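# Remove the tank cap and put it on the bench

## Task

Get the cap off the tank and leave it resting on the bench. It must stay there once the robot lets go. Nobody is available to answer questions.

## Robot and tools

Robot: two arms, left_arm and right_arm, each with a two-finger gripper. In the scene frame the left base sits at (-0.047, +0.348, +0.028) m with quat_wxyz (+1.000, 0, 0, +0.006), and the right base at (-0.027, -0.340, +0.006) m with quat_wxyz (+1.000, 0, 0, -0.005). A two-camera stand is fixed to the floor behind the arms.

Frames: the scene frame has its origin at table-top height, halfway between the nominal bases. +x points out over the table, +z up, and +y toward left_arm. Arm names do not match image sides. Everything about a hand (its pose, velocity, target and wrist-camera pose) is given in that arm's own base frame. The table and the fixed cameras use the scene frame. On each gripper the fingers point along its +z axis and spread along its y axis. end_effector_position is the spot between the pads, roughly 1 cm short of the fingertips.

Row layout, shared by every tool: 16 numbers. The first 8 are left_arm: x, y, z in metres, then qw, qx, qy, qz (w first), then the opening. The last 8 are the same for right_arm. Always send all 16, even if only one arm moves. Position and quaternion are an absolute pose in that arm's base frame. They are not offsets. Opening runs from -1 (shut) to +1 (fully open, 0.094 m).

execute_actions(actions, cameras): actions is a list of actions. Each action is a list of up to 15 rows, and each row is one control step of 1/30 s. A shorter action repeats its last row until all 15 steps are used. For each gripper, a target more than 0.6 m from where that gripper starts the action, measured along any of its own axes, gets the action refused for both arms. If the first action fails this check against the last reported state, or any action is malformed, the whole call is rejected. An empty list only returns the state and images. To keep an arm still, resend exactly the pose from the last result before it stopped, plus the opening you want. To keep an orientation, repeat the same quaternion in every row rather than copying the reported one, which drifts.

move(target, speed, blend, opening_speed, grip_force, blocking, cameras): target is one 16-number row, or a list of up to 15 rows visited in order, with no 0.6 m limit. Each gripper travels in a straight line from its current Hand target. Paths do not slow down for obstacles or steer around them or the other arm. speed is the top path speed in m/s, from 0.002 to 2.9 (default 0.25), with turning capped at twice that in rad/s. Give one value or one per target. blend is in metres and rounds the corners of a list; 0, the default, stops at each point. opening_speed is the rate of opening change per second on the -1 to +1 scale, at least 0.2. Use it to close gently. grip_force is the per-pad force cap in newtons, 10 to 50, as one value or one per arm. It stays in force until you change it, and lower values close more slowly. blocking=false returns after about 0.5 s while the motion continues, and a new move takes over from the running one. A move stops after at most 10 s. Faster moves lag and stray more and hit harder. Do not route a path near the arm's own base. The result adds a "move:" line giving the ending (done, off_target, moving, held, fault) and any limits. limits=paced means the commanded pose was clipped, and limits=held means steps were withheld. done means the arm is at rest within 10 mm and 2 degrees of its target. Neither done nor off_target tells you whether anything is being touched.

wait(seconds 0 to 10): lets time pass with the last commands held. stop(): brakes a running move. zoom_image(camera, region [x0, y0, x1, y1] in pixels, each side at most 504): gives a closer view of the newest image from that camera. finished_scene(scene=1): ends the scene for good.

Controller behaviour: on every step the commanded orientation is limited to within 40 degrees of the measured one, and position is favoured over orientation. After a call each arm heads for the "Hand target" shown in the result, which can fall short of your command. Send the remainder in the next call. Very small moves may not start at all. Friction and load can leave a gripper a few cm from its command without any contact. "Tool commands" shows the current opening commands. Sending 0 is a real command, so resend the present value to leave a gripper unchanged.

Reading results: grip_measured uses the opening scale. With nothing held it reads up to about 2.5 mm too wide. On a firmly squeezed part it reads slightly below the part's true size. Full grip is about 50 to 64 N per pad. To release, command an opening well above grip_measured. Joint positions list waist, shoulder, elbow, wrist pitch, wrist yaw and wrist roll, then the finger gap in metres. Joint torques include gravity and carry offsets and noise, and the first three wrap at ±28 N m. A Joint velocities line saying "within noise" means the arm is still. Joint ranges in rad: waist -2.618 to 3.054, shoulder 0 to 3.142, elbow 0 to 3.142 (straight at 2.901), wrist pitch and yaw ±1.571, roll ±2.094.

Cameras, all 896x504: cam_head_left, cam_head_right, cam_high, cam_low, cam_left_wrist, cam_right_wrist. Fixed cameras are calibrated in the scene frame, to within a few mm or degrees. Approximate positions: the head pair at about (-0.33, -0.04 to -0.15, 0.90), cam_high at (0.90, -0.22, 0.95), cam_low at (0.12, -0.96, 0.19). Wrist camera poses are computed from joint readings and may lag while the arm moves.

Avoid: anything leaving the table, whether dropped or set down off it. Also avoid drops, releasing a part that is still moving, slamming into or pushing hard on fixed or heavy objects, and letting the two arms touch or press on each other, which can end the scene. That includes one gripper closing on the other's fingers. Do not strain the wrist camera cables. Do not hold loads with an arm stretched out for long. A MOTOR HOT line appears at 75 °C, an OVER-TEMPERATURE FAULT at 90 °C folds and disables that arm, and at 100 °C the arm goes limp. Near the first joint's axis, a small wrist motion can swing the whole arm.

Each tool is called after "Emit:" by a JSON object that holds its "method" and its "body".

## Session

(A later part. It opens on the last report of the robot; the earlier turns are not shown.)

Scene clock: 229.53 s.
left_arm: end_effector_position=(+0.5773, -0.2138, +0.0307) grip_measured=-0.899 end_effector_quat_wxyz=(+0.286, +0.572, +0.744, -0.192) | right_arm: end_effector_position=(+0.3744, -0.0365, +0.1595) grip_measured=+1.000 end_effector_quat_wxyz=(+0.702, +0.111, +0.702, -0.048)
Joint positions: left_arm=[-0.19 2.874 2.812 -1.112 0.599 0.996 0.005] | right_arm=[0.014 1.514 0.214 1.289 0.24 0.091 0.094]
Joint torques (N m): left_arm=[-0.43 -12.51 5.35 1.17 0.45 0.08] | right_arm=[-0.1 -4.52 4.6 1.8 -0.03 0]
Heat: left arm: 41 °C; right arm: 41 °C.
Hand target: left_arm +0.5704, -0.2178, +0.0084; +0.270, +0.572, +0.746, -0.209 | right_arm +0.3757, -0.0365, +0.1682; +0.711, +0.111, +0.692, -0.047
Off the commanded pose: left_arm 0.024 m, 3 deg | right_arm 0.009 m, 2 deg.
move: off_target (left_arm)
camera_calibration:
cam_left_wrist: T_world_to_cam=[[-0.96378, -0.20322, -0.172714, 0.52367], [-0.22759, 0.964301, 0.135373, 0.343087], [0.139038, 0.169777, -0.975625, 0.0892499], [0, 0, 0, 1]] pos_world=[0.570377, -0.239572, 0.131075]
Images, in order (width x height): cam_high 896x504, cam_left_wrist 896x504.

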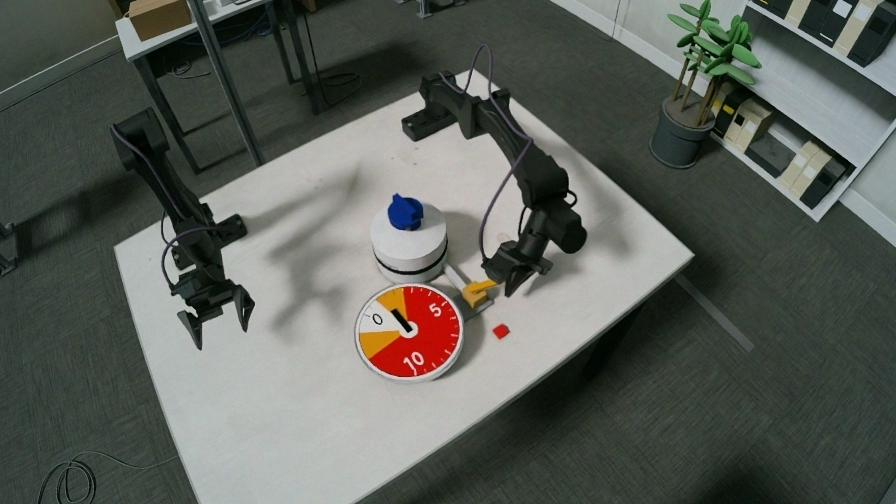

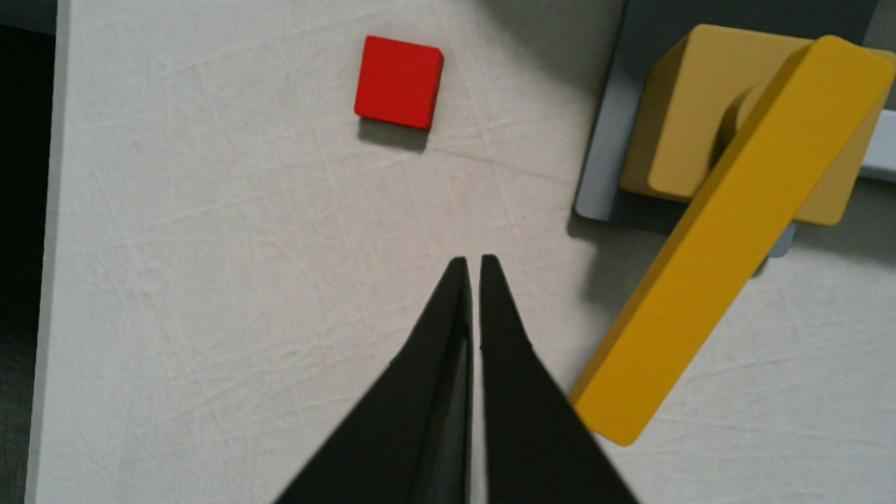

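Emit:
{"method": "move", "body": {"target": [0.571,-0.22,-0.014,0.2713,0.5721,0.7456,-0.2082,-0.9,0.3758,-0.0365,0.1683,0.711,0.111,0.692,-0.047,1], "speed": 0.08, "cameras": ["cam_left_wrist"]}}

Scene clock: 233.93 s.
left_arm: end_effector_position=(+0.5773, -0.2138, -0.0040) grip_measured=-0.899 end_effector_quat_wxyz=(+0.279, +0.571, +0.747, -0.196) | right_arm: end_effector_position=(+0.3744, -0.0365, +0.1595) grip_measured=+1.000 end_effector_quat_wxyz=(+0.702, +0.111, +0.702, -0.048)
Joint positions: left_arm=[-0.19 2.874 2.679 -0.998 0.599 0.997 0.005] | right_arm=[0.014 1.514 0.214 1.289 0.24 0.091 0.094]
Joint torques (N m): left_arm=[-0.79 -14.28 5.42 1.12 0.44 0.03] | right_arm=[-0.05 -4.56 4.92 1.77 0 -0.03]
Heat: left arm: 40 °C; right arm: 41 °C.
Hand target: left_arm +0.5709, -0.2199, -0.0138; +0.271, +0.572, +0.746, -0.208 | right_arm +0.3757, -0.0365, +0.1682; +0.711, +0.111, +0.692, -0.047
Off the commanded pose: left_arm 0.013 m, 2 deg | right_arm 0.009 m, 2 deg.
move: off_target (left_arm)
camera_calibration:
cam_left_wrist: T_world_to_cam=[[-0.966854, -0.20182, -0.156404, 0.51976], [-0.224352, 0.963955, 0.143027, 0.345882], [0.121901, 0.173376, -0.977282, 0.0660683], [0, 0, 0, 1]] pos_world=[0.572078, -0.239971, 0.0963895]
Images, in order (width x height): cam_left_wrist 896x504.

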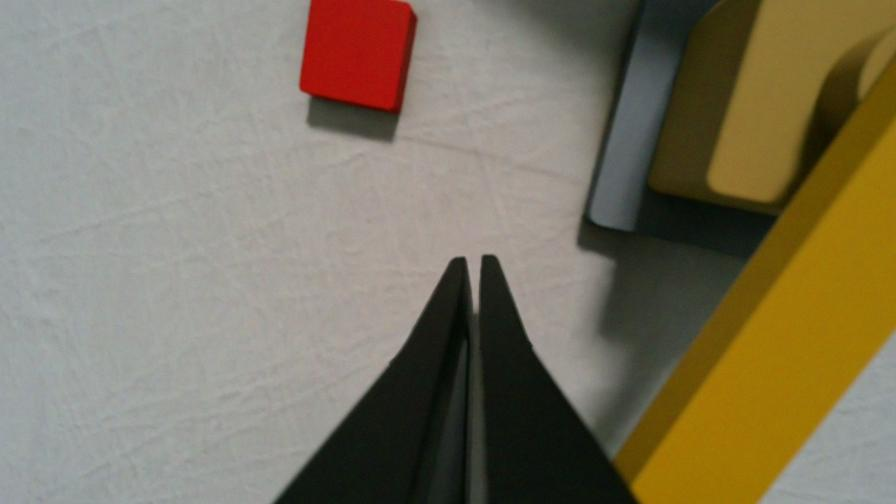

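Emit:
{"method": "move", "body": {"target": [0.532,-0.214,-0.008,0.2713,0.5721,0.7456,-0.2082,-0.9,0.3758,-0.0365,0.1683,0.711,0.111,0.692,-0.047,1], "speed": 0.06, "cameras": ["cam_left_wrist","cam_high"]}}

Emit:
{"method": "zoom_image", "body": {"camera": "cam_high", "region": [340, 260, 530, 390]}}

Scene clock: 240.67 s.
left_arm: end_effector_position=(+0.5565, -0.2067, -0.0076) grip_measured=-0.900 end_effector_quat_wxyz=(+0.302, +0.570, +0.742, -0.185) | right_arm: end_effector_position=(+0.3744, -0.0365, +0.1595) grip_measured=+1.000 end_effector_quat_wxyz=(+0.702, +0.111, +0.702, -0.048)
Joint positions: left_arm=[-0.185 2.614 2.133 -0.656 0.599 0.988 0.005] | right_arm=[0.014 1.514 0.214 1.289 0.24 0.091 0.094]
Joint torques (N m): left_arm=[-1.62 -16.35 4.03 0.53 0.4 0.06] | right_arm=[-0.03 -4.26 4.75 1.79 -0.02 -0.04]
Heat: left arm: 40 °C; right arm: 42 °C.
Hand target: left_arm +0.5333, -0.2140, -0.0082; +0.271, +0.572, +0.746, -0.208 | right_arm +0.3757, -0.0365, +0.1682; +0.711, +0.111, +0.692, -0.047
Off the commanded pose: left_arm 0.026 m, 4 deg | right_arm 0.009 m, 2 deg.
move: off_target (left_arm)
camera_calibration:
cam_left_wrist: T_world_to_cam=[[-0.955456, -0.215297, -0.20187, 0.491054], [-0.242316, 0.962733, 0.120115, 0.344448], [0.168487, 0.163681, -0.972019, 0.0360008], [0, 0, 0, 1]] pos_world=[0.54658, -0.231781, 0.0927491]
Images, in order (width x height): cam_high 896x504, cam_left_wrist 896x504.

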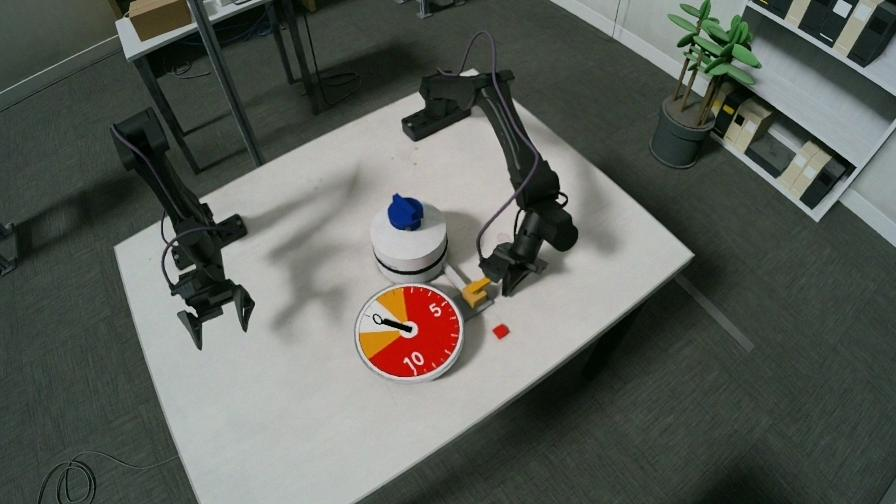

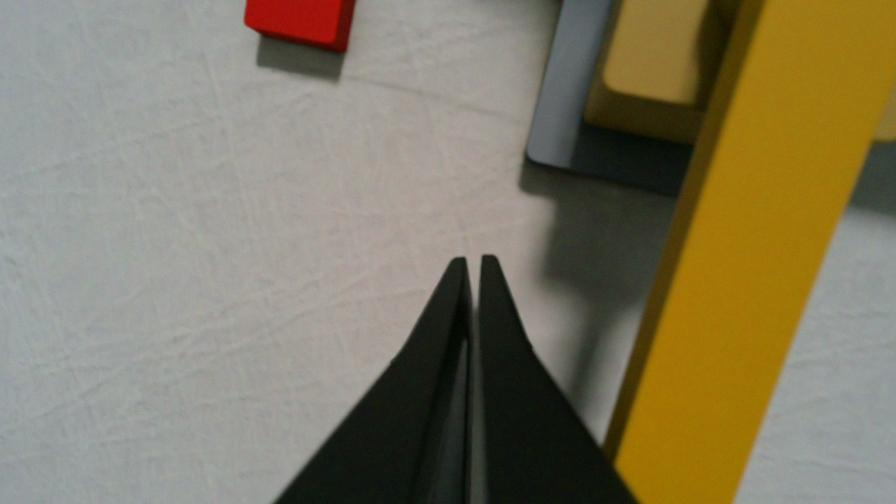

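Scaled by 2.653 from the camera's 896x504 image, which has a finer 1280x720 frame.

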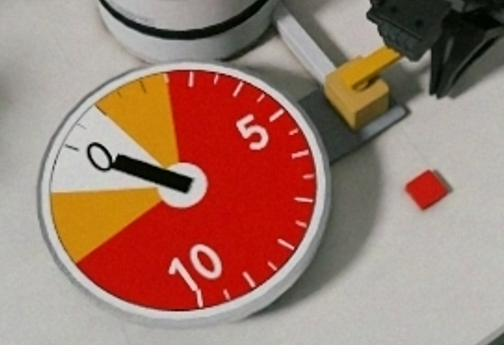

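Emit:
{"method": "move", "body": {"target": [[0.575,-0.205,0.005,0.2713,0.5721,0.7456,-0.2082,-0.9,0.3758,-0.0365,0.1683,0.711,0.111,0.692,-0.047,1],[0.54,-0.19,0.12,0.3214,0.3214,0.883,-0.117,-0.9,0.3758,-0.0365,0.1683,0.711,0.111,0.692,-0.047,1],[0.31,-0.245,0.26,0.3972,0.3214,0.8517,-0.1446,1,0.3758,-0.0365,0.1683,0.711,0.111,0.692,-0.047,1]], "blend": [0.012,0.03,0], "speed": [0.1,0.2,0.3], "cameras": ["cam_left_wrist","cam_high","cam_low"]}}

Emit:
{"method": "zoom_image", "body": {"camera": "cam_left_wrist", "region": [200, 0, 700, 500]}}

Scene clock: 264.30 s.
left_arm: end_effector_position=(+0.3139, -0.2480, +0.2690) grip_measured=+0.999 end_effector_quat_wxyz=(+0.408, +0.322, +0.842, -0.148) | right_arm: end_effector_position=(+0.3744, -0.0365, +0.1595) grip_measured=+1.000 end_effector_quat_wxyz=(+0.702, +0.111, +0.702, -0.048)
Joint positions: left_arm=[-0.648 1.331 1.292 -0.636 0.052 0.057 0.094] | right_arm=[0.014 1.514 0.214 1.289 0.24 0.091 0.094]
Joint torques (N m): left_arm=[-0.23 -4.77 6.02 1.74 -0.1 -0.05] | right_arm=[-0.02 -4.46 4.79 1.79 -0.01 -0.02]
Heat: left arm: 39 °C; right arm: 42 °C.
Hand target: left_arm +0.3100, -0.2451, +0.2602; +0.396, +0.320, +0.848, -0.144 | right_arm +0.3757, -0.0365, +0.1682; +0.711, +0.111, +0.692, -0.047
Off the commanded pose: left_arm 0.010 m, 2 deg | right_arm 0.009 m, 2 deg.
move: done
camera_calibration:
cam_left_wrist: T_world_to_cam=[[-0.683912, -0.712979, -0.154677, 0.0848875], [-0.714054, 0.69764, -0.0585265, 0.422592], [0.149637, 0.0704208, -0.98623, 0.339148], [0, 0, 0, 1]] pos_world=[0.30906, -0.258177, 0.372341]
Images, in order (width x height): cam_high 896x504, cam_low 896x504, cam_left_wrist 896x504.

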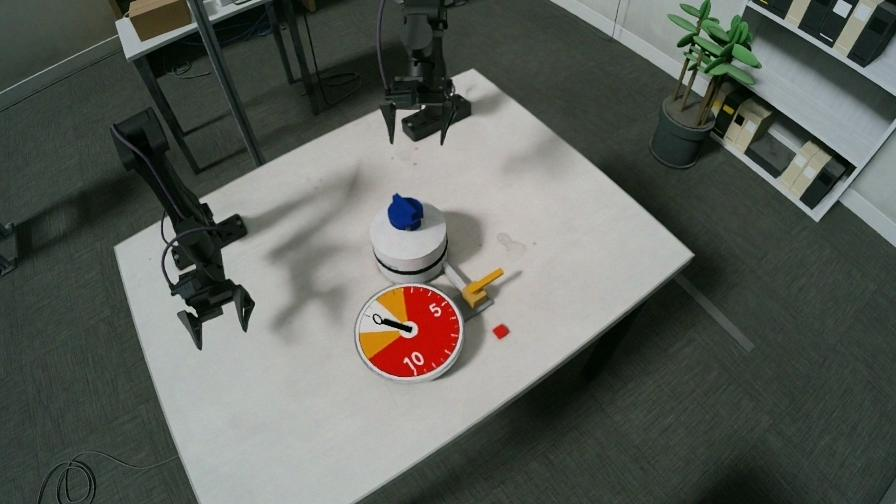

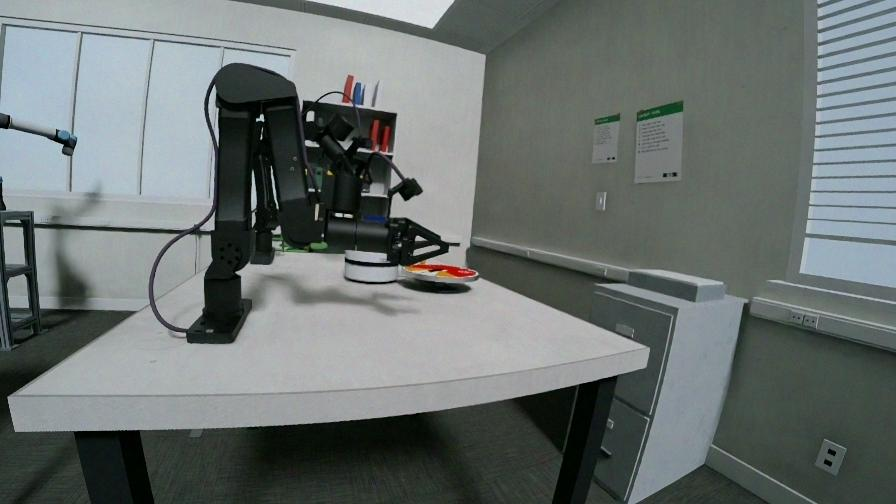

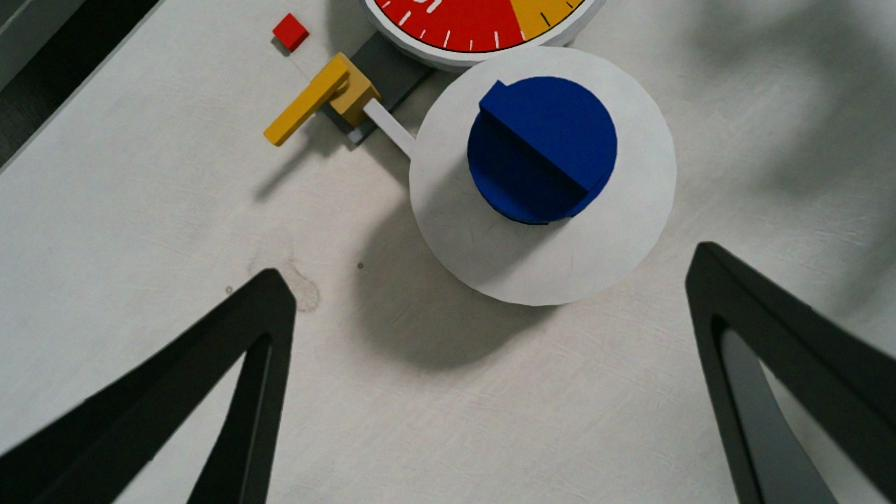

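Scaled by 1.008 from the camera's 896x504 image, which has a finer 1280x720 frame.

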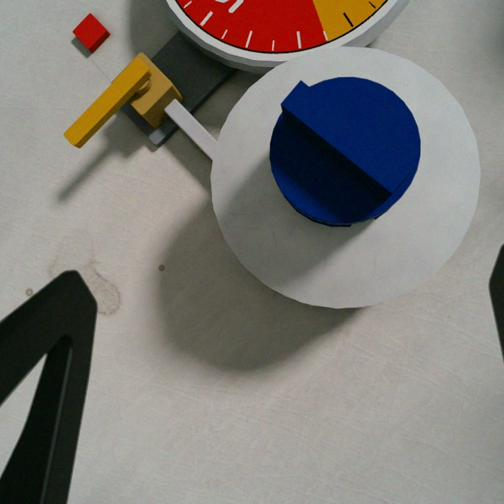

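Emit:
{"method": "zoom_image", "body": {"camera": "cam_high", "region": [370, 185, 450, 245]}}

Emit:
{"method": "execute_actions", "body": {"actions": [], "cameras": ["cam_head_left","cam_head_right","cam_low"]}}

Emit:
{"method": "zoom_image", "body": {"camera": "cam_head_left", "region": [310, 130, 390, 190]}}

Emit:
{"method": "zoom_image", "body": {"camera": "cam_head_right", "region": [320, 130, 400, 190]}}

Emit:
{"method": "zoom_image", "body": {"camera": "cam_low", "region": [330, 190, 430, 290]}}

Scaled by 6.300 from the camera's 896x504 image, which has a finer 1280x720 frame.

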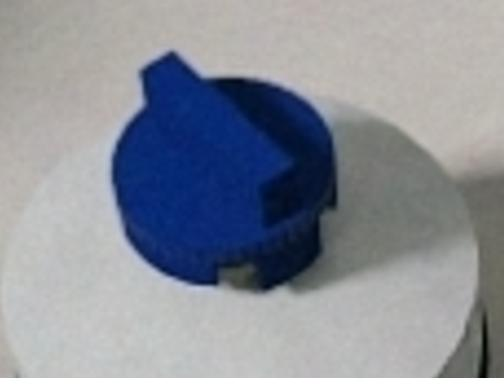

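Scene clock: 278.80 s.
left_arm: end_effector_position=(+0.3139, -0.2480, +0.2690) grip_measured=+0.999 end_effector_quat_wxyz=(+0.408, +0.322, +0.842, -0.148) | right_arm: end_effector_position=(+0.3744, -0.0365, +0.1595) grip_measured=+1.000 end_effector_quat_wxyz=(+0.702, +0.111, +0.702, -0.048)
Joint positions: left_arm=[-0.648 1.331 1.292 -0.636 0.052 0.057 0.094] | right_arm=[0.014 1.514 0.214 1.289 0.24 0.091 0.094]
Joint velocities: within noise
Joint torques (N m): left_arm=[-0.32 -4.78 6.02 1.75 -0.1 -0.06] | right_arm=[0.08 -4.4 4.63 1.81 0.01 0.01]
Heat: left arm: 40 °C; right arm: 42 °C.
Hand target: left_arm +0.3100, -0.2451, +0.2602; +0.396, +0.320, +0.848, -0.144 | right_arm +0.3757, -0.0365, +0.1682; +0.711, +0.111, +0.692, -0.047
Tool commands: left_gripper/opening=+1.0 right_gripper/opening=+1.0
Off the commanded pose: left_arm 0.010 m, 2 deg | right_arm 0.009 m, 2 deg.
Images, in order (width x height): cam_head_left 896x504, cam_head_right 896x504, cam_low 896x504.

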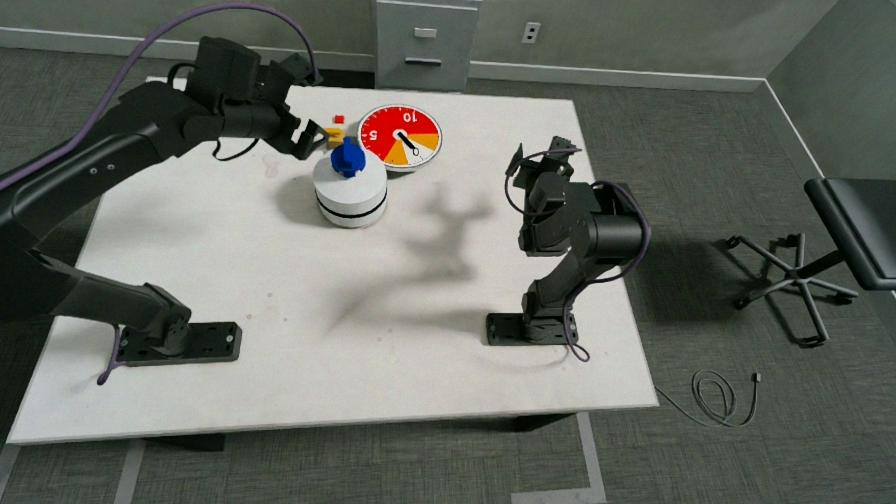

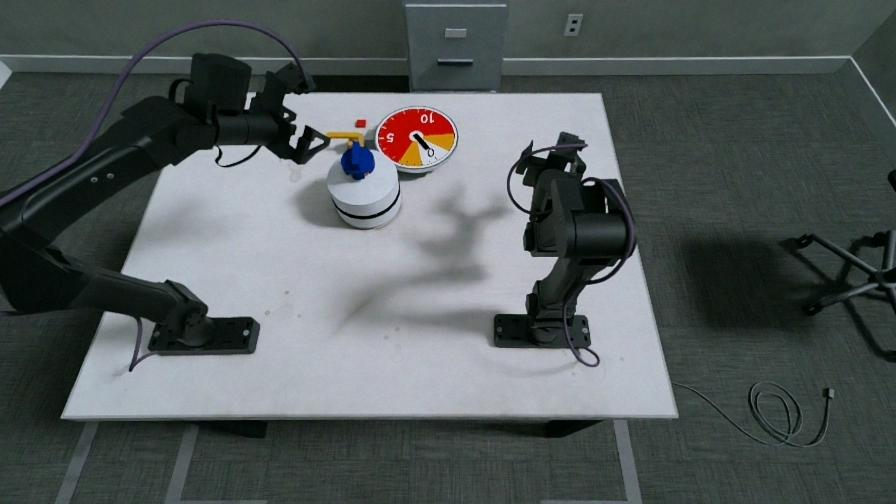

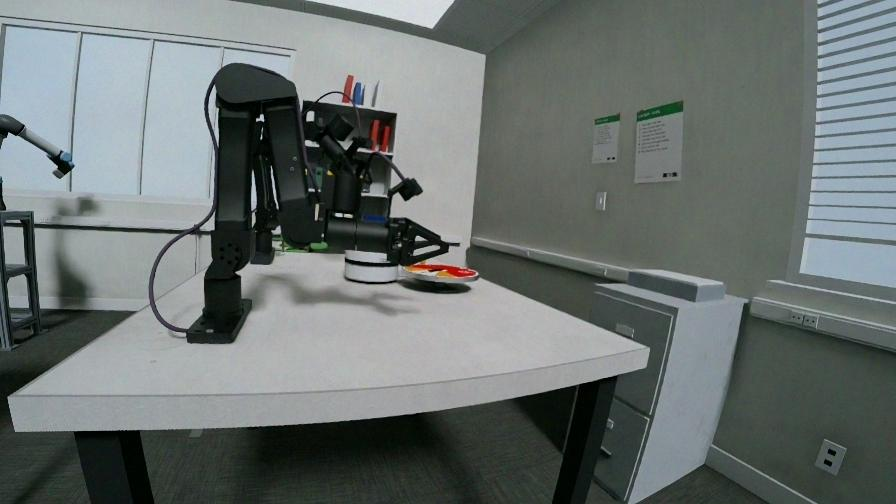

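Scaled by 6.300 from the camera's 896x504 image, which has a finer 1280x720 frame.

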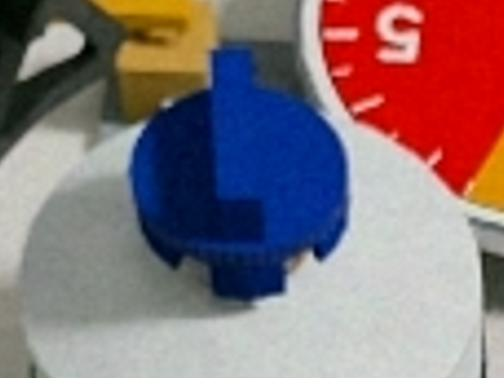

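Scaled by 6.300 from the camera's 896x504 image, which has a finer 1280x720 frame.

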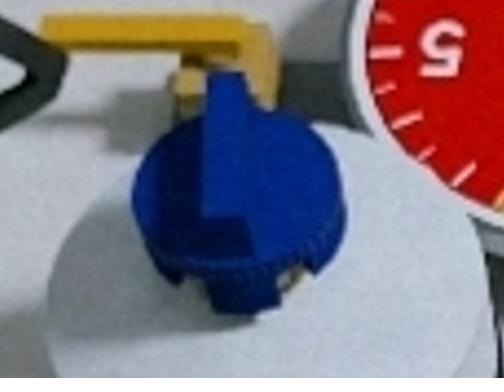

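Scaled by 5.040 from the camera's 896x504 image, which has a finer 1280x720 frame.

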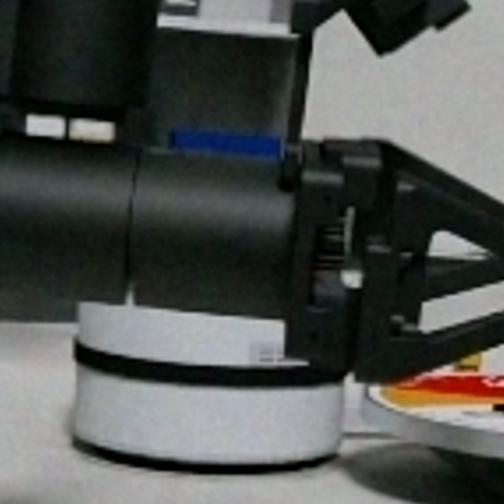

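Emit:
{"method": "move", "body": {"target": [0.352,-0.315,0.20,0,-0.0523,0.9986,0,0.2,0.3758,-0.0365,0.1683,0.711,0.111,0.692,-0.047,1], "speed": 0.3, "cameras": ["cam_left_wrist","cam_high","cam_head_right"]}}

Scene clock: 337.77 s.
left_arm: end_effector_position=(+0.3486, -0.3146, +0.2047) grip_measured=+0.202 end_effector_quat_wxyz=(+0.096, -0.046, +0.990, -0.092) | right_arm: end_effector_position=(+0.3744, -0.0365, +0.1595) grip_measured=+1.000 end_effector_quat_wxyz=(+0.702, +0.111, +0.702, -0.048)
Joint positions: left_arm=[-0.739 2.228 2.479 -1.555 -0.006 -0.83 0.056] | right_arm=[0.014 1.514 0.214 1.289 0.24 0.091 0.094]
Joint torques (N m): left_arm=[0.59 -8.79 8.42 0.79 0.01 -0.04] | right_arm=[-0.27 -4.34 4.72 1.79 0 -0.01]
Heat: left arm: 41 °C; right arm: 43 °C.
Hand target: left_arm +0.3517, -0.3147, +0.1995; +0.090, -0.051, +0.991, -0.088 | right_arm +0.3757, -0.0365, +0.1682; +0.711, +0.111, +0.692, -0.047
Off the commanded pose: left_arm 0.006 m, 15 deg | right_arm 0.009 m, 2 deg.
joint sent to its limit (left arm) — joint 4 (wrist pitch), lower limit. The joint targets are off in orientation, not in position.
move: off_target (left_arm)
camera_calibration:
cam_left_wrist: T_world_to_cam=[[-0.0495644, -0.992955, 0.107626, -0.311817], [-0.804299, 0.103569, 0.58513, 0.202855], [-0.592154, -0.0575615, -0.803766, 0.456141], [0, 0, 0, 1]] pos_world=[0.417807, -0.304374, 0.281494]
Images, in order (width x height): cam_head_right 896x504, cam_high 896x504, cam_left_wrist 896x504.

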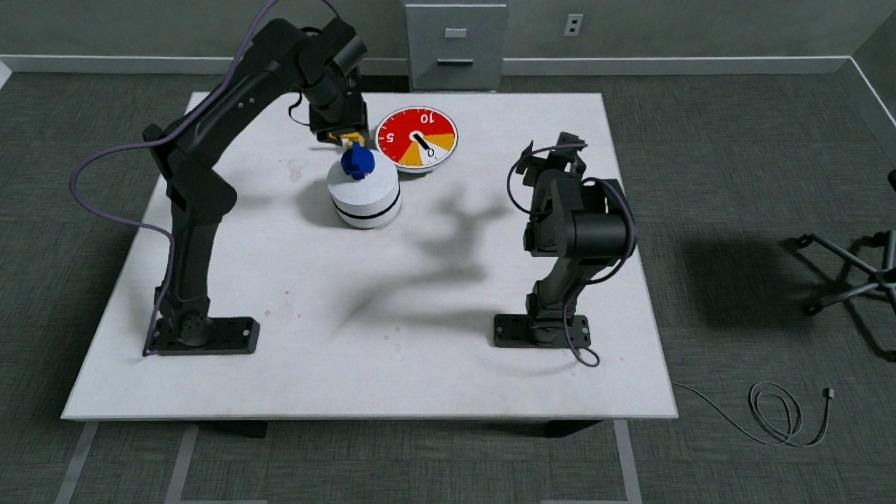

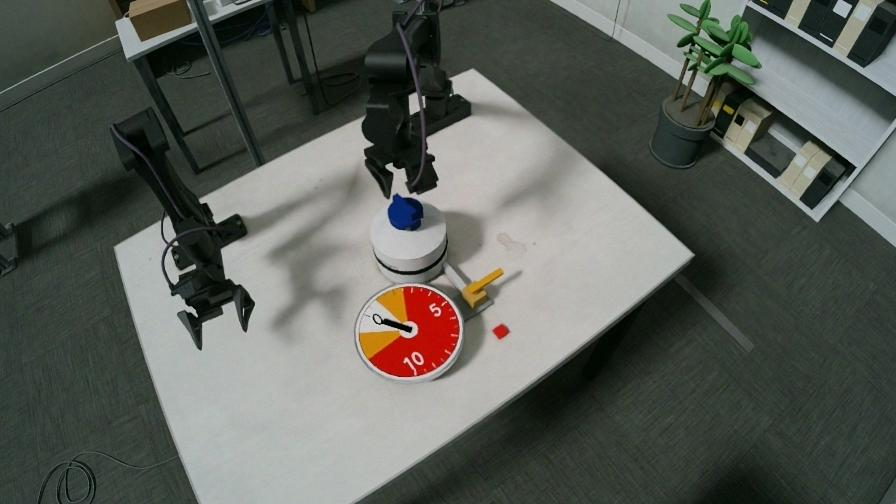

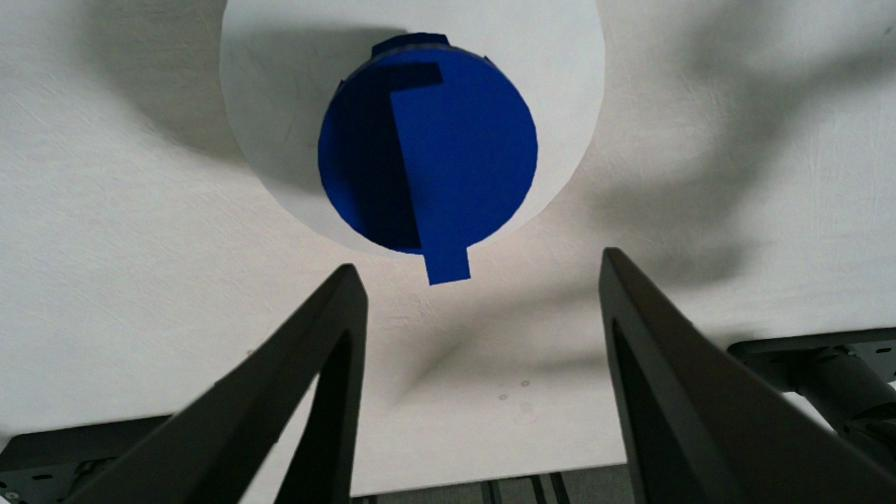

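Emit:
{"method": "move", "body": {"target": [0.350,-0.3135,0.138,0,-0.0523,0.9986,0,0.0,0.3758,-0.0365,0.1683,0.711,0.111,0.692,-0.047,1], "speed": 0.08, "cameras": ["cam_left_wrist","cam_high"]}}

Scene clock: 355.53 s.
left_arm: end_effector_position=(+0.3513, -0.3176, +0.1551) grip_measured=+0.001 end_effector_quat_wxyz=(+0.055, -0.047, +0.996, -0.052) | right_arm: end_effector_position=(+0.3744, -0.0365, +0.1595) grip_measured=+1.000 end_effector_quat_wxyz=(+0.702, +0.111, +0.702, -0.048)
Joint positions: left_arm=[-0.739 2.33 2.466 -1.557 -0.004 -0.832 0.047] | right_arm=[0.014 1.514 0.214 1.289 0.24 0.091 0.094]
Joint torques (N m): left_arm=[0.64 -9.42 4.83 0.58 0.01 -0.03] | right_arm=[-0.18 -4.42 4.77 1.8 0.01 0.01]
Heat: left arm: 40 °C; right arm: 44 °C.
Hand target: left_arm +0.3495, -0.3131, +0.1380; +0.034, -0.052, +0.997, -0.034 | right_arm +0.3757, -0.0365, +0.1682; +0.711, +0.111, +0.692, -0.047
Off the commanded pose: left_arm 0.018 m, 9 deg | right_arm 0.009 m, 2 deg.
joint sent to its limit (left arm) — joint 4 (wrist pitch), lower limit. The joint targets are off in orientation, not in position.
move: off_target (left_arm)
camera_calibration:
cam_left_wrist: T_world_to_cam=[[-0.0418515, -0.998488, 0.0356337, -0.302604], [-0.749884, 0.0549595, 0.659283, 0.188213], [-0.660244, 0.000870859, -0.75105, 0.452026], [0, 0, 0, 1]] pos_world=[0.426921, -0.312885, 0.226191]
Images, in order (width x height): cam_high 896x504, cam_left_wrist 896x504.

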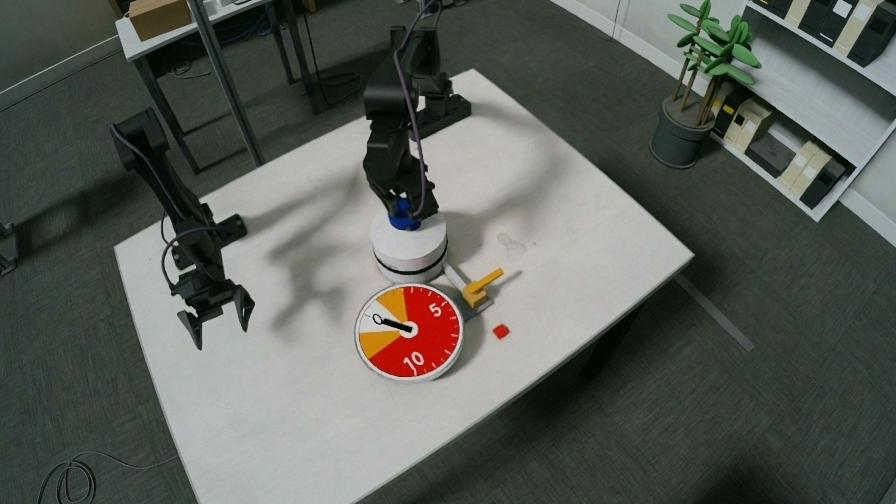

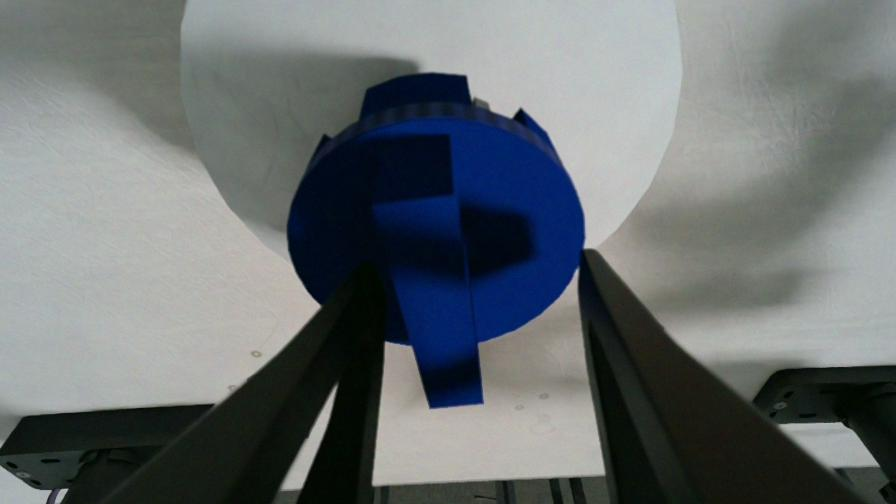

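Emit:
{"method": "move", "body": {"target": [[0.345,-0.3025,0.150,0,-0.0523,0.9986,0,0.0,0.3758,-0.0365,0.1683,0.711,0.111,0.692,-0.047,1],[0.345,-0.3025,0.125,0,-0.0523,0.9986,0,0.0,0.3758,-0.0365,0.1683,0.711,0.111,0.692,-0.047,1]], "speed": 0.06, "cameras": ["cam_left_wrist"]}}

Scene clock: 365.50 s.
left_arm: end_effector_position=(+0.3493, -0.3137, +0.1484) grip_measured=+0.001 end_effector_quat_wxyz=(+0.045, -0.049, +0.997, -0.046) | right_arm: end_effector_position=(+0.3744, -0.0365, +0.1595) grip_measured=+1.000 end_effector_quat_wxyz=(+0.702, +0.111, +0.702, -0.048)
Joint positions: left_arm=[-0.733 2.321 2.426 -1.546 0.003 -0.832 0.047] | right_arm=[0.014 1.514 0.214 1.289 0.24 0.091 0.094]
Joint torques (N m): left_arm=[1.06 -9.37 2.95 0.45 -0.05 0.08] | right_arm=[-0.18 -4.3 4.92 1.81 0.01 0]
Heat: left arm: 40 °C; right arm: 44 °C.
Hand target: left_arm +0.3444, -0.3022, +0.1256; +0.015, -0.052, +0.998, -0.015 | right_arm +0.3757, -0.0365, +0.1682; +0.711, +0.111, +0.692, -0.047
Off the commanded pose: left_arm 0.026 m, 7 deg | right_arm 0.009 m, 2 deg.
joint sent to its limit (left arm) — joint 4 (wrist pitch), lower limit. The joint targets still meet the commanded pose.
move: off_target (left_arm)
camera_calibration:
cam_left_wrist: T_world_to_cam=[[-0.0364429, -0.998968, 0.0271263, -0.299237], [-0.736546, 0.0451954, 0.674876, 0.180951], [-0.675405, 0.00461462, -0.737433, 0.45018], [0, 0, 0, 1]] pos_world=[0.426428, -0.309184, 0.217976]
Images, in order (width x height): cam_left_wrist 896x504.

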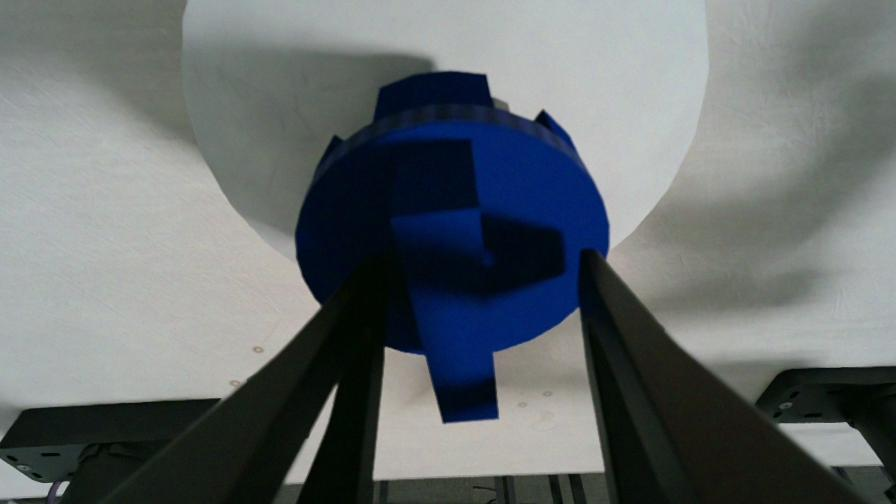

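Emit:
{"method": "move", "body": {"target": [0.342,-0.292,0.118,0,-0.0523,0.9986,0,0.0,0.3758,-0.0365,0.1683,0.711,0.111,0.692,-0.047,1], "speed": 0.06, "cameras": ["cam_left_wrist"]}}

Scene clock: 370.57 s.
left_arm: end_effector_position=(+0.3492, -0.3131, +0.1478) grip_measured=+0.001 end_effector_quat_wxyz=(+0.042, -0.046, +0.997, -0.052) | right_arm: end_effector_position=(+0.3744, -0.0365, +0.1595) grip_measured=+1.000 end_effector_quat_wxyz=(+0.702, +0.111, +0.702, -0.048)
Joint positions: left_arm=[-0.727 2.306 2.395 -1.526 0.016 -0.821 0.047] | right_arm=[0.014 1.514 0.214 1.289 0.24 0.091 0.094]
Joint torques (N m): left_arm=[1.73 -9.16 1.68 0.27 -0.17 0.11] | right_arm=[-0.31 -4.41 4.71 1.74 -0.05 -0.04]
Heat: left arm: 39 °C; right arm: 44 °C.
Hand target: left_arm +0.3416, -0.2924, +0.1200; +0.003, -0.052, +0.999, -0.004 | right_arm +0.3757, -0.0365, +0.1682; +0.711, +0.111, +0.692, -0.047
Off the commanded pose: left_arm 0.037 m, 8 deg | right_arm 0.009 m, 2 deg.
joint sent to its limit (left arm) — joint 4 (wrist pitch), lower limit. The joint targets still meet the commanded pose.
move: off_target (left_arm)
camera_calibration:
cam_left_wrist: T_world_to_cam=[[-0.0429202, -0.9983, 0.0394242, -0.298009], [-0.733769, 0.0582786, 0.676894, 0.184058], [-0.678042, 0.000124171, -0.735024, 0.448728], [0, 0, 0, 1]] pos_world=[0.426521, -0.308285, 0.216987]
Images, in order (width x height): cam_left_wrist 896x504.

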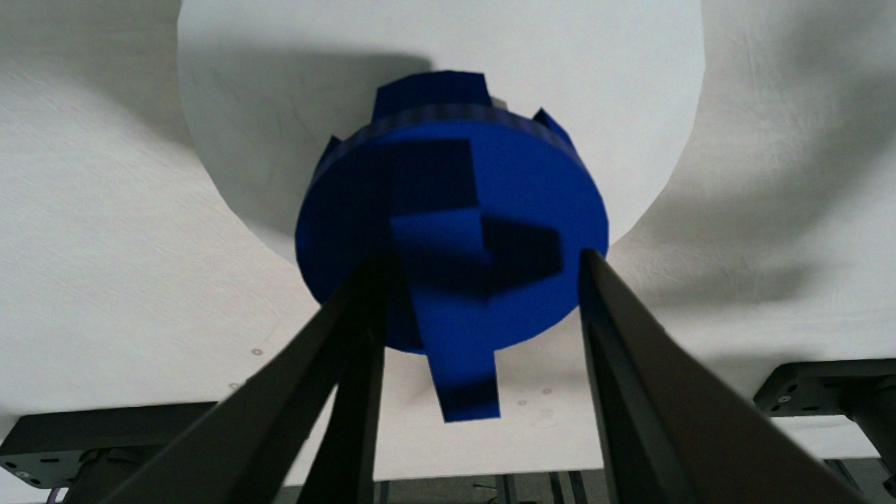

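Emit:
{"method": "move", "body": {"target": [0.345,-0.294,0.155,0,-0.0523,0.9986,0,0.0,0.3758,-0.0365,0.1683,0.711,0.111,0.692,-0.047,1], "speed": 0.06, "cameras": ["cam_left_wrist"]}}

Scene clock: 378.50 s.
left_arm: end_effector_position=(+0.3497, -0.3117, +0.1495) grip_measured=+0.001 end_effector_quat_wxyz=(+0.041, -0.049, +0.996, -0.055) | right_arm: end_effector_position=(+0.3744, -0.0365, +0.1595) grip_measured=+1.000 end_effector_quat_wxyz=(+0.702, +0.111, +0.702, -0.048)
Joint positions: left_arm=[-0.722 2.302 2.395 -1.528 0.022 -0.821 0.047] | right_arm=[0.014 1.514 0.214 1.289 0.24 0.091 0.094]
Joint torques (N m): left_arm=[1.37 -13.96 4.12 0.28 -0.24 0.1] | right_arm=[-0.17 -4.36 4.57 1.79 0 0.01]
Heat: left arm: 39 °C; right arm: 44 °C.
Hand target: left_arm +0.3450, -0.2944, +0.1545; +0.036, -0.053, +0.997, -0.035 | right_arm +0.3757, -0.0365, +0.1682; +0.711, +0.111, +0.692, -0.047
Off the commanded pose: left_arm 0.019 m, 8 deg | right_arm 0.009 m, 2 deg.
joint sent to its limit (left arm) — joint 4 (wrist pitch), lower limit. The joint targets are off in orientation, not in position.
move: off_target (left_arm)
camera_calibration:
cam_left_wrist: T_world_to_cam=[[-0.039033, -0.998213, 0.0452504, -0.298842], [-0.73232, 0.0593872, 0.678367, 0.182899], [-0.679842, -0.00665905, -0.733329, 0.448559], [0, 0, 0, 1]] pos_world=[0.427225, -0.306183, 0.218391]
Images, in order (width x height): cam_left_wrist 896x504.

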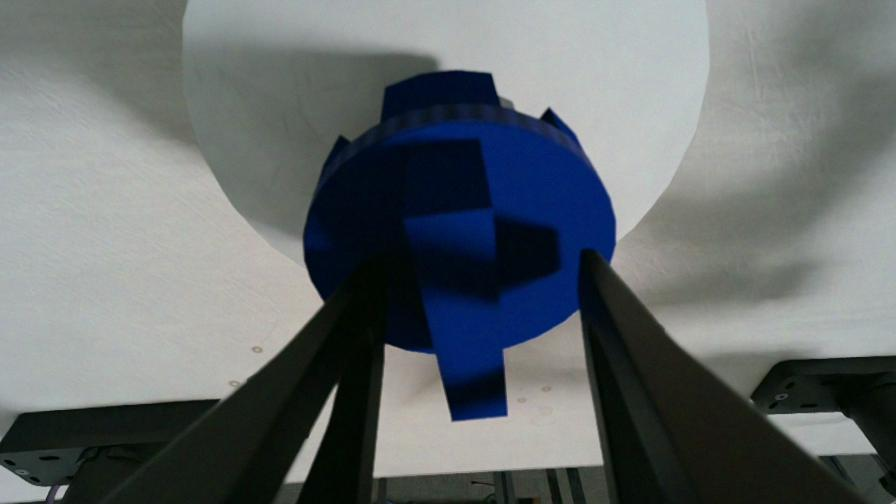

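Emit:
{"method": "move", "body": {"target": [0.345,-0.286,0.153,0,-0.0523,0.9986,0,0.0,0.3758,-0.0365,0.1683,0.711,0.111,0.692,-0.047,1], "speed": 0.06, "cameras": ["cam_left_wrist"]}}

Scene clock: 385.40 s.
left_arm: end_effector_position=(+0.3501, -0.3042, +0.1492) grip_measured=+0.001 end_effector_quat_wxyz=(+0.038, -0.049, +0.997, -0.051) | right_arm: end_effector_position=(+0.3744, -0.0365, +0.1595) grip_measured=+1.000 end_effector_quat_wxyz=(+0.702, +0.111, +0.702, -0.048)
Joint positions: left_arm=[-0.709 2.287 2.37 -1.528 0.023 -0.808 0.047] | right_arm=[0.014 1.514 0.214 1.289 0.24 0.091 0.094]
Joint torques (N m): left_arm=[1.4 -13.67 3.88 0.26 -0.25 0.11] | right_arm=[-0.25 -4.38 4.77 1.82 -0.03 -0.03]
Heat: left arm: 39 °C; right arm: 44 °C.
Hand target: left_arm +0.3450, -0.2866, +0.1527; +0.031, -0.053, +0.998, -0.030 | right_arm +0.3757, -0.0365, +0.1682; +0.711, +0.111, +0.692, -0.047
Off the commanded pose: left_arm 0.019 m, 7 deg | right_arm 0.009 m, 2 deg.
joint sent to its limit (left arm) — joint 4 (wrist pitch), lower limit. The joint targets are off in orientation, not in position.
move: off_target (left_arm)
camera_calibration:
cam_left_wrist: T_world_to_cam=[[-0.0379911, -0.99855, 0.0381367, -0.290683], [-0.727366, 0.0538022, 0.684138, 0.17864], [-0.685198, -0.0017482, -0.728355, 0.451305], [0, 0, 0, 1]] pos_world=[0.428127, -0.299084, 0.217582]
Images, in order (width x height): cam_left_wrist 896x504.

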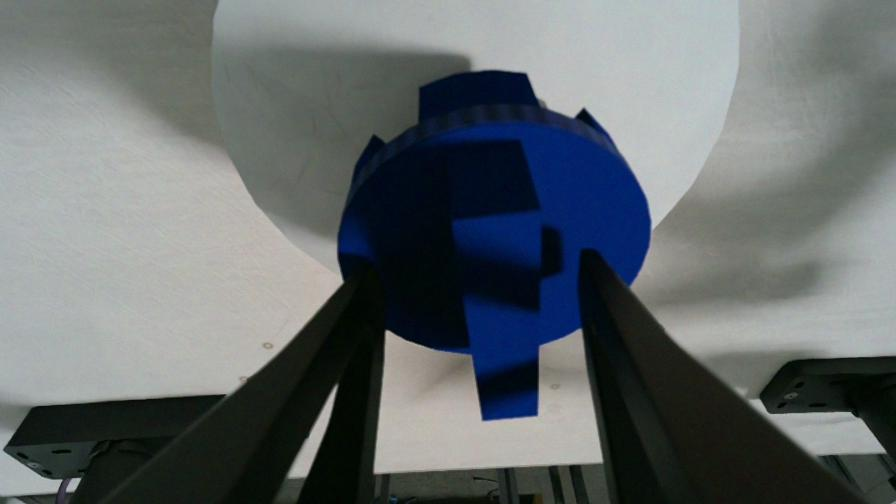

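Emit:
{"method": "move", "body": {"target": [0.345,-0.289,0.151,0,-0.0523,0.9986,0,-0.9,0.3758,-0.0365,0.1683,0.711,0.111,0.692,-0.047,1], "opening_speed": 0.6, "grip_force": [40,50], "cameras": ["cam_left_wrist","cam_high"]}}

Scene clock: 394.90 s.
left_arm: end_effector_position=(+0.3506, -0.3082, +0.1497) grip_measured=-0.668 end_effector_quat_wxyz=(+0.036, -0.045, +0.996, -0.062) | right_arm: end_effector_position=(+0.3744, -0.0365, +0.1595) grip_measured=+1.000 end_effector_quat_wxyz=(+0.702, +0.111, +0.702, -0.048)
Joint positions: left_arm=[-0.707 2.287 2.37 -1.516 0.041 -0.801 0.016] | right_arm=[0.014 1.514 0.214 1.289 0.24 0.091 0.094]
Joint torques (N m): left_arm=[0.8 -12.88 4.72 0.17 -0.44 -0.02] | right_arm=[-0.03 -4.51 4.64 1.79 -0.04 0.02]
Heat: left arm: 39 °C; right arm: 44 °C.
Hand target: left_arm +0.3450, -0.2894, +0.1510; +0.030, -0.052, +0.998, -0.030 | right_arm +0.3757, -0.0365, +0.1682; +0.711, +0.111, +0.692, -0.047
Off the commanded pose: left_arm 0.020 m, 8 deg | right_arm 0.009 m, 2 deg.
joint sent to its limit (left arm) — joint 4 (wrist pitch), lower limit. The joint targets are off in orientation, not in position.
grip_force (N): 40, 50
move: off_target (left_arm)
camera_calibration:
cam_left_wrist: T_world_to_cam=[[-0.0463288, -0.997149, 0.0595684, -0.29453], [-0.725463, 0.0745797, 0.684208, 0.184614], [-0.6867, -0.0115161, -0.72685, 0.449298], [0, 0, 0, 1]] pos_world=[0.428819, -0.302284, 0.217802]
Images, in order (width x height): cam_high 896x504, cam_left_wrist 896x504.

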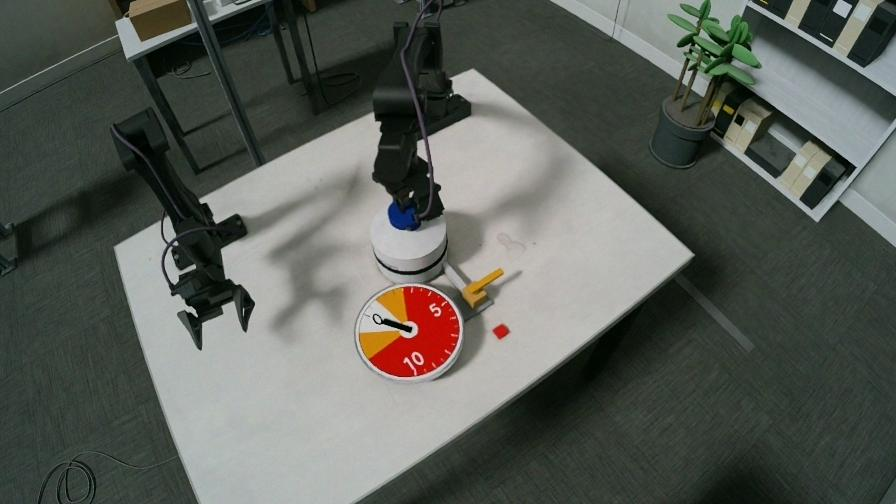

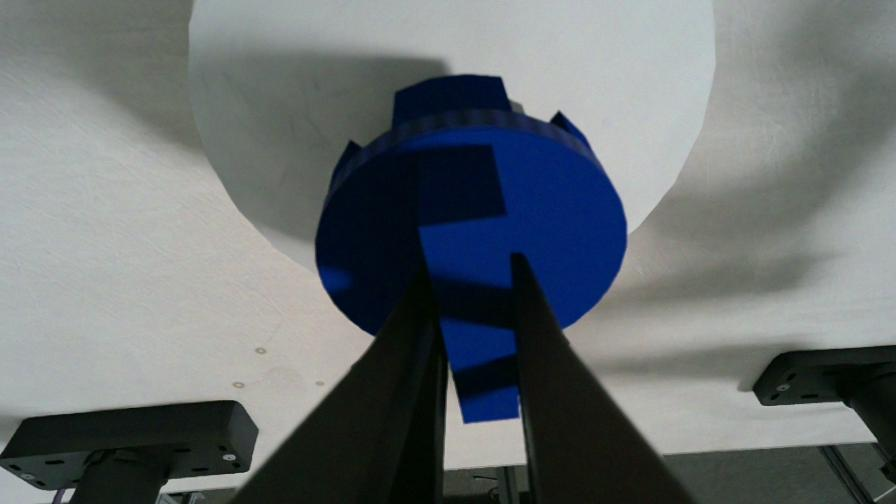

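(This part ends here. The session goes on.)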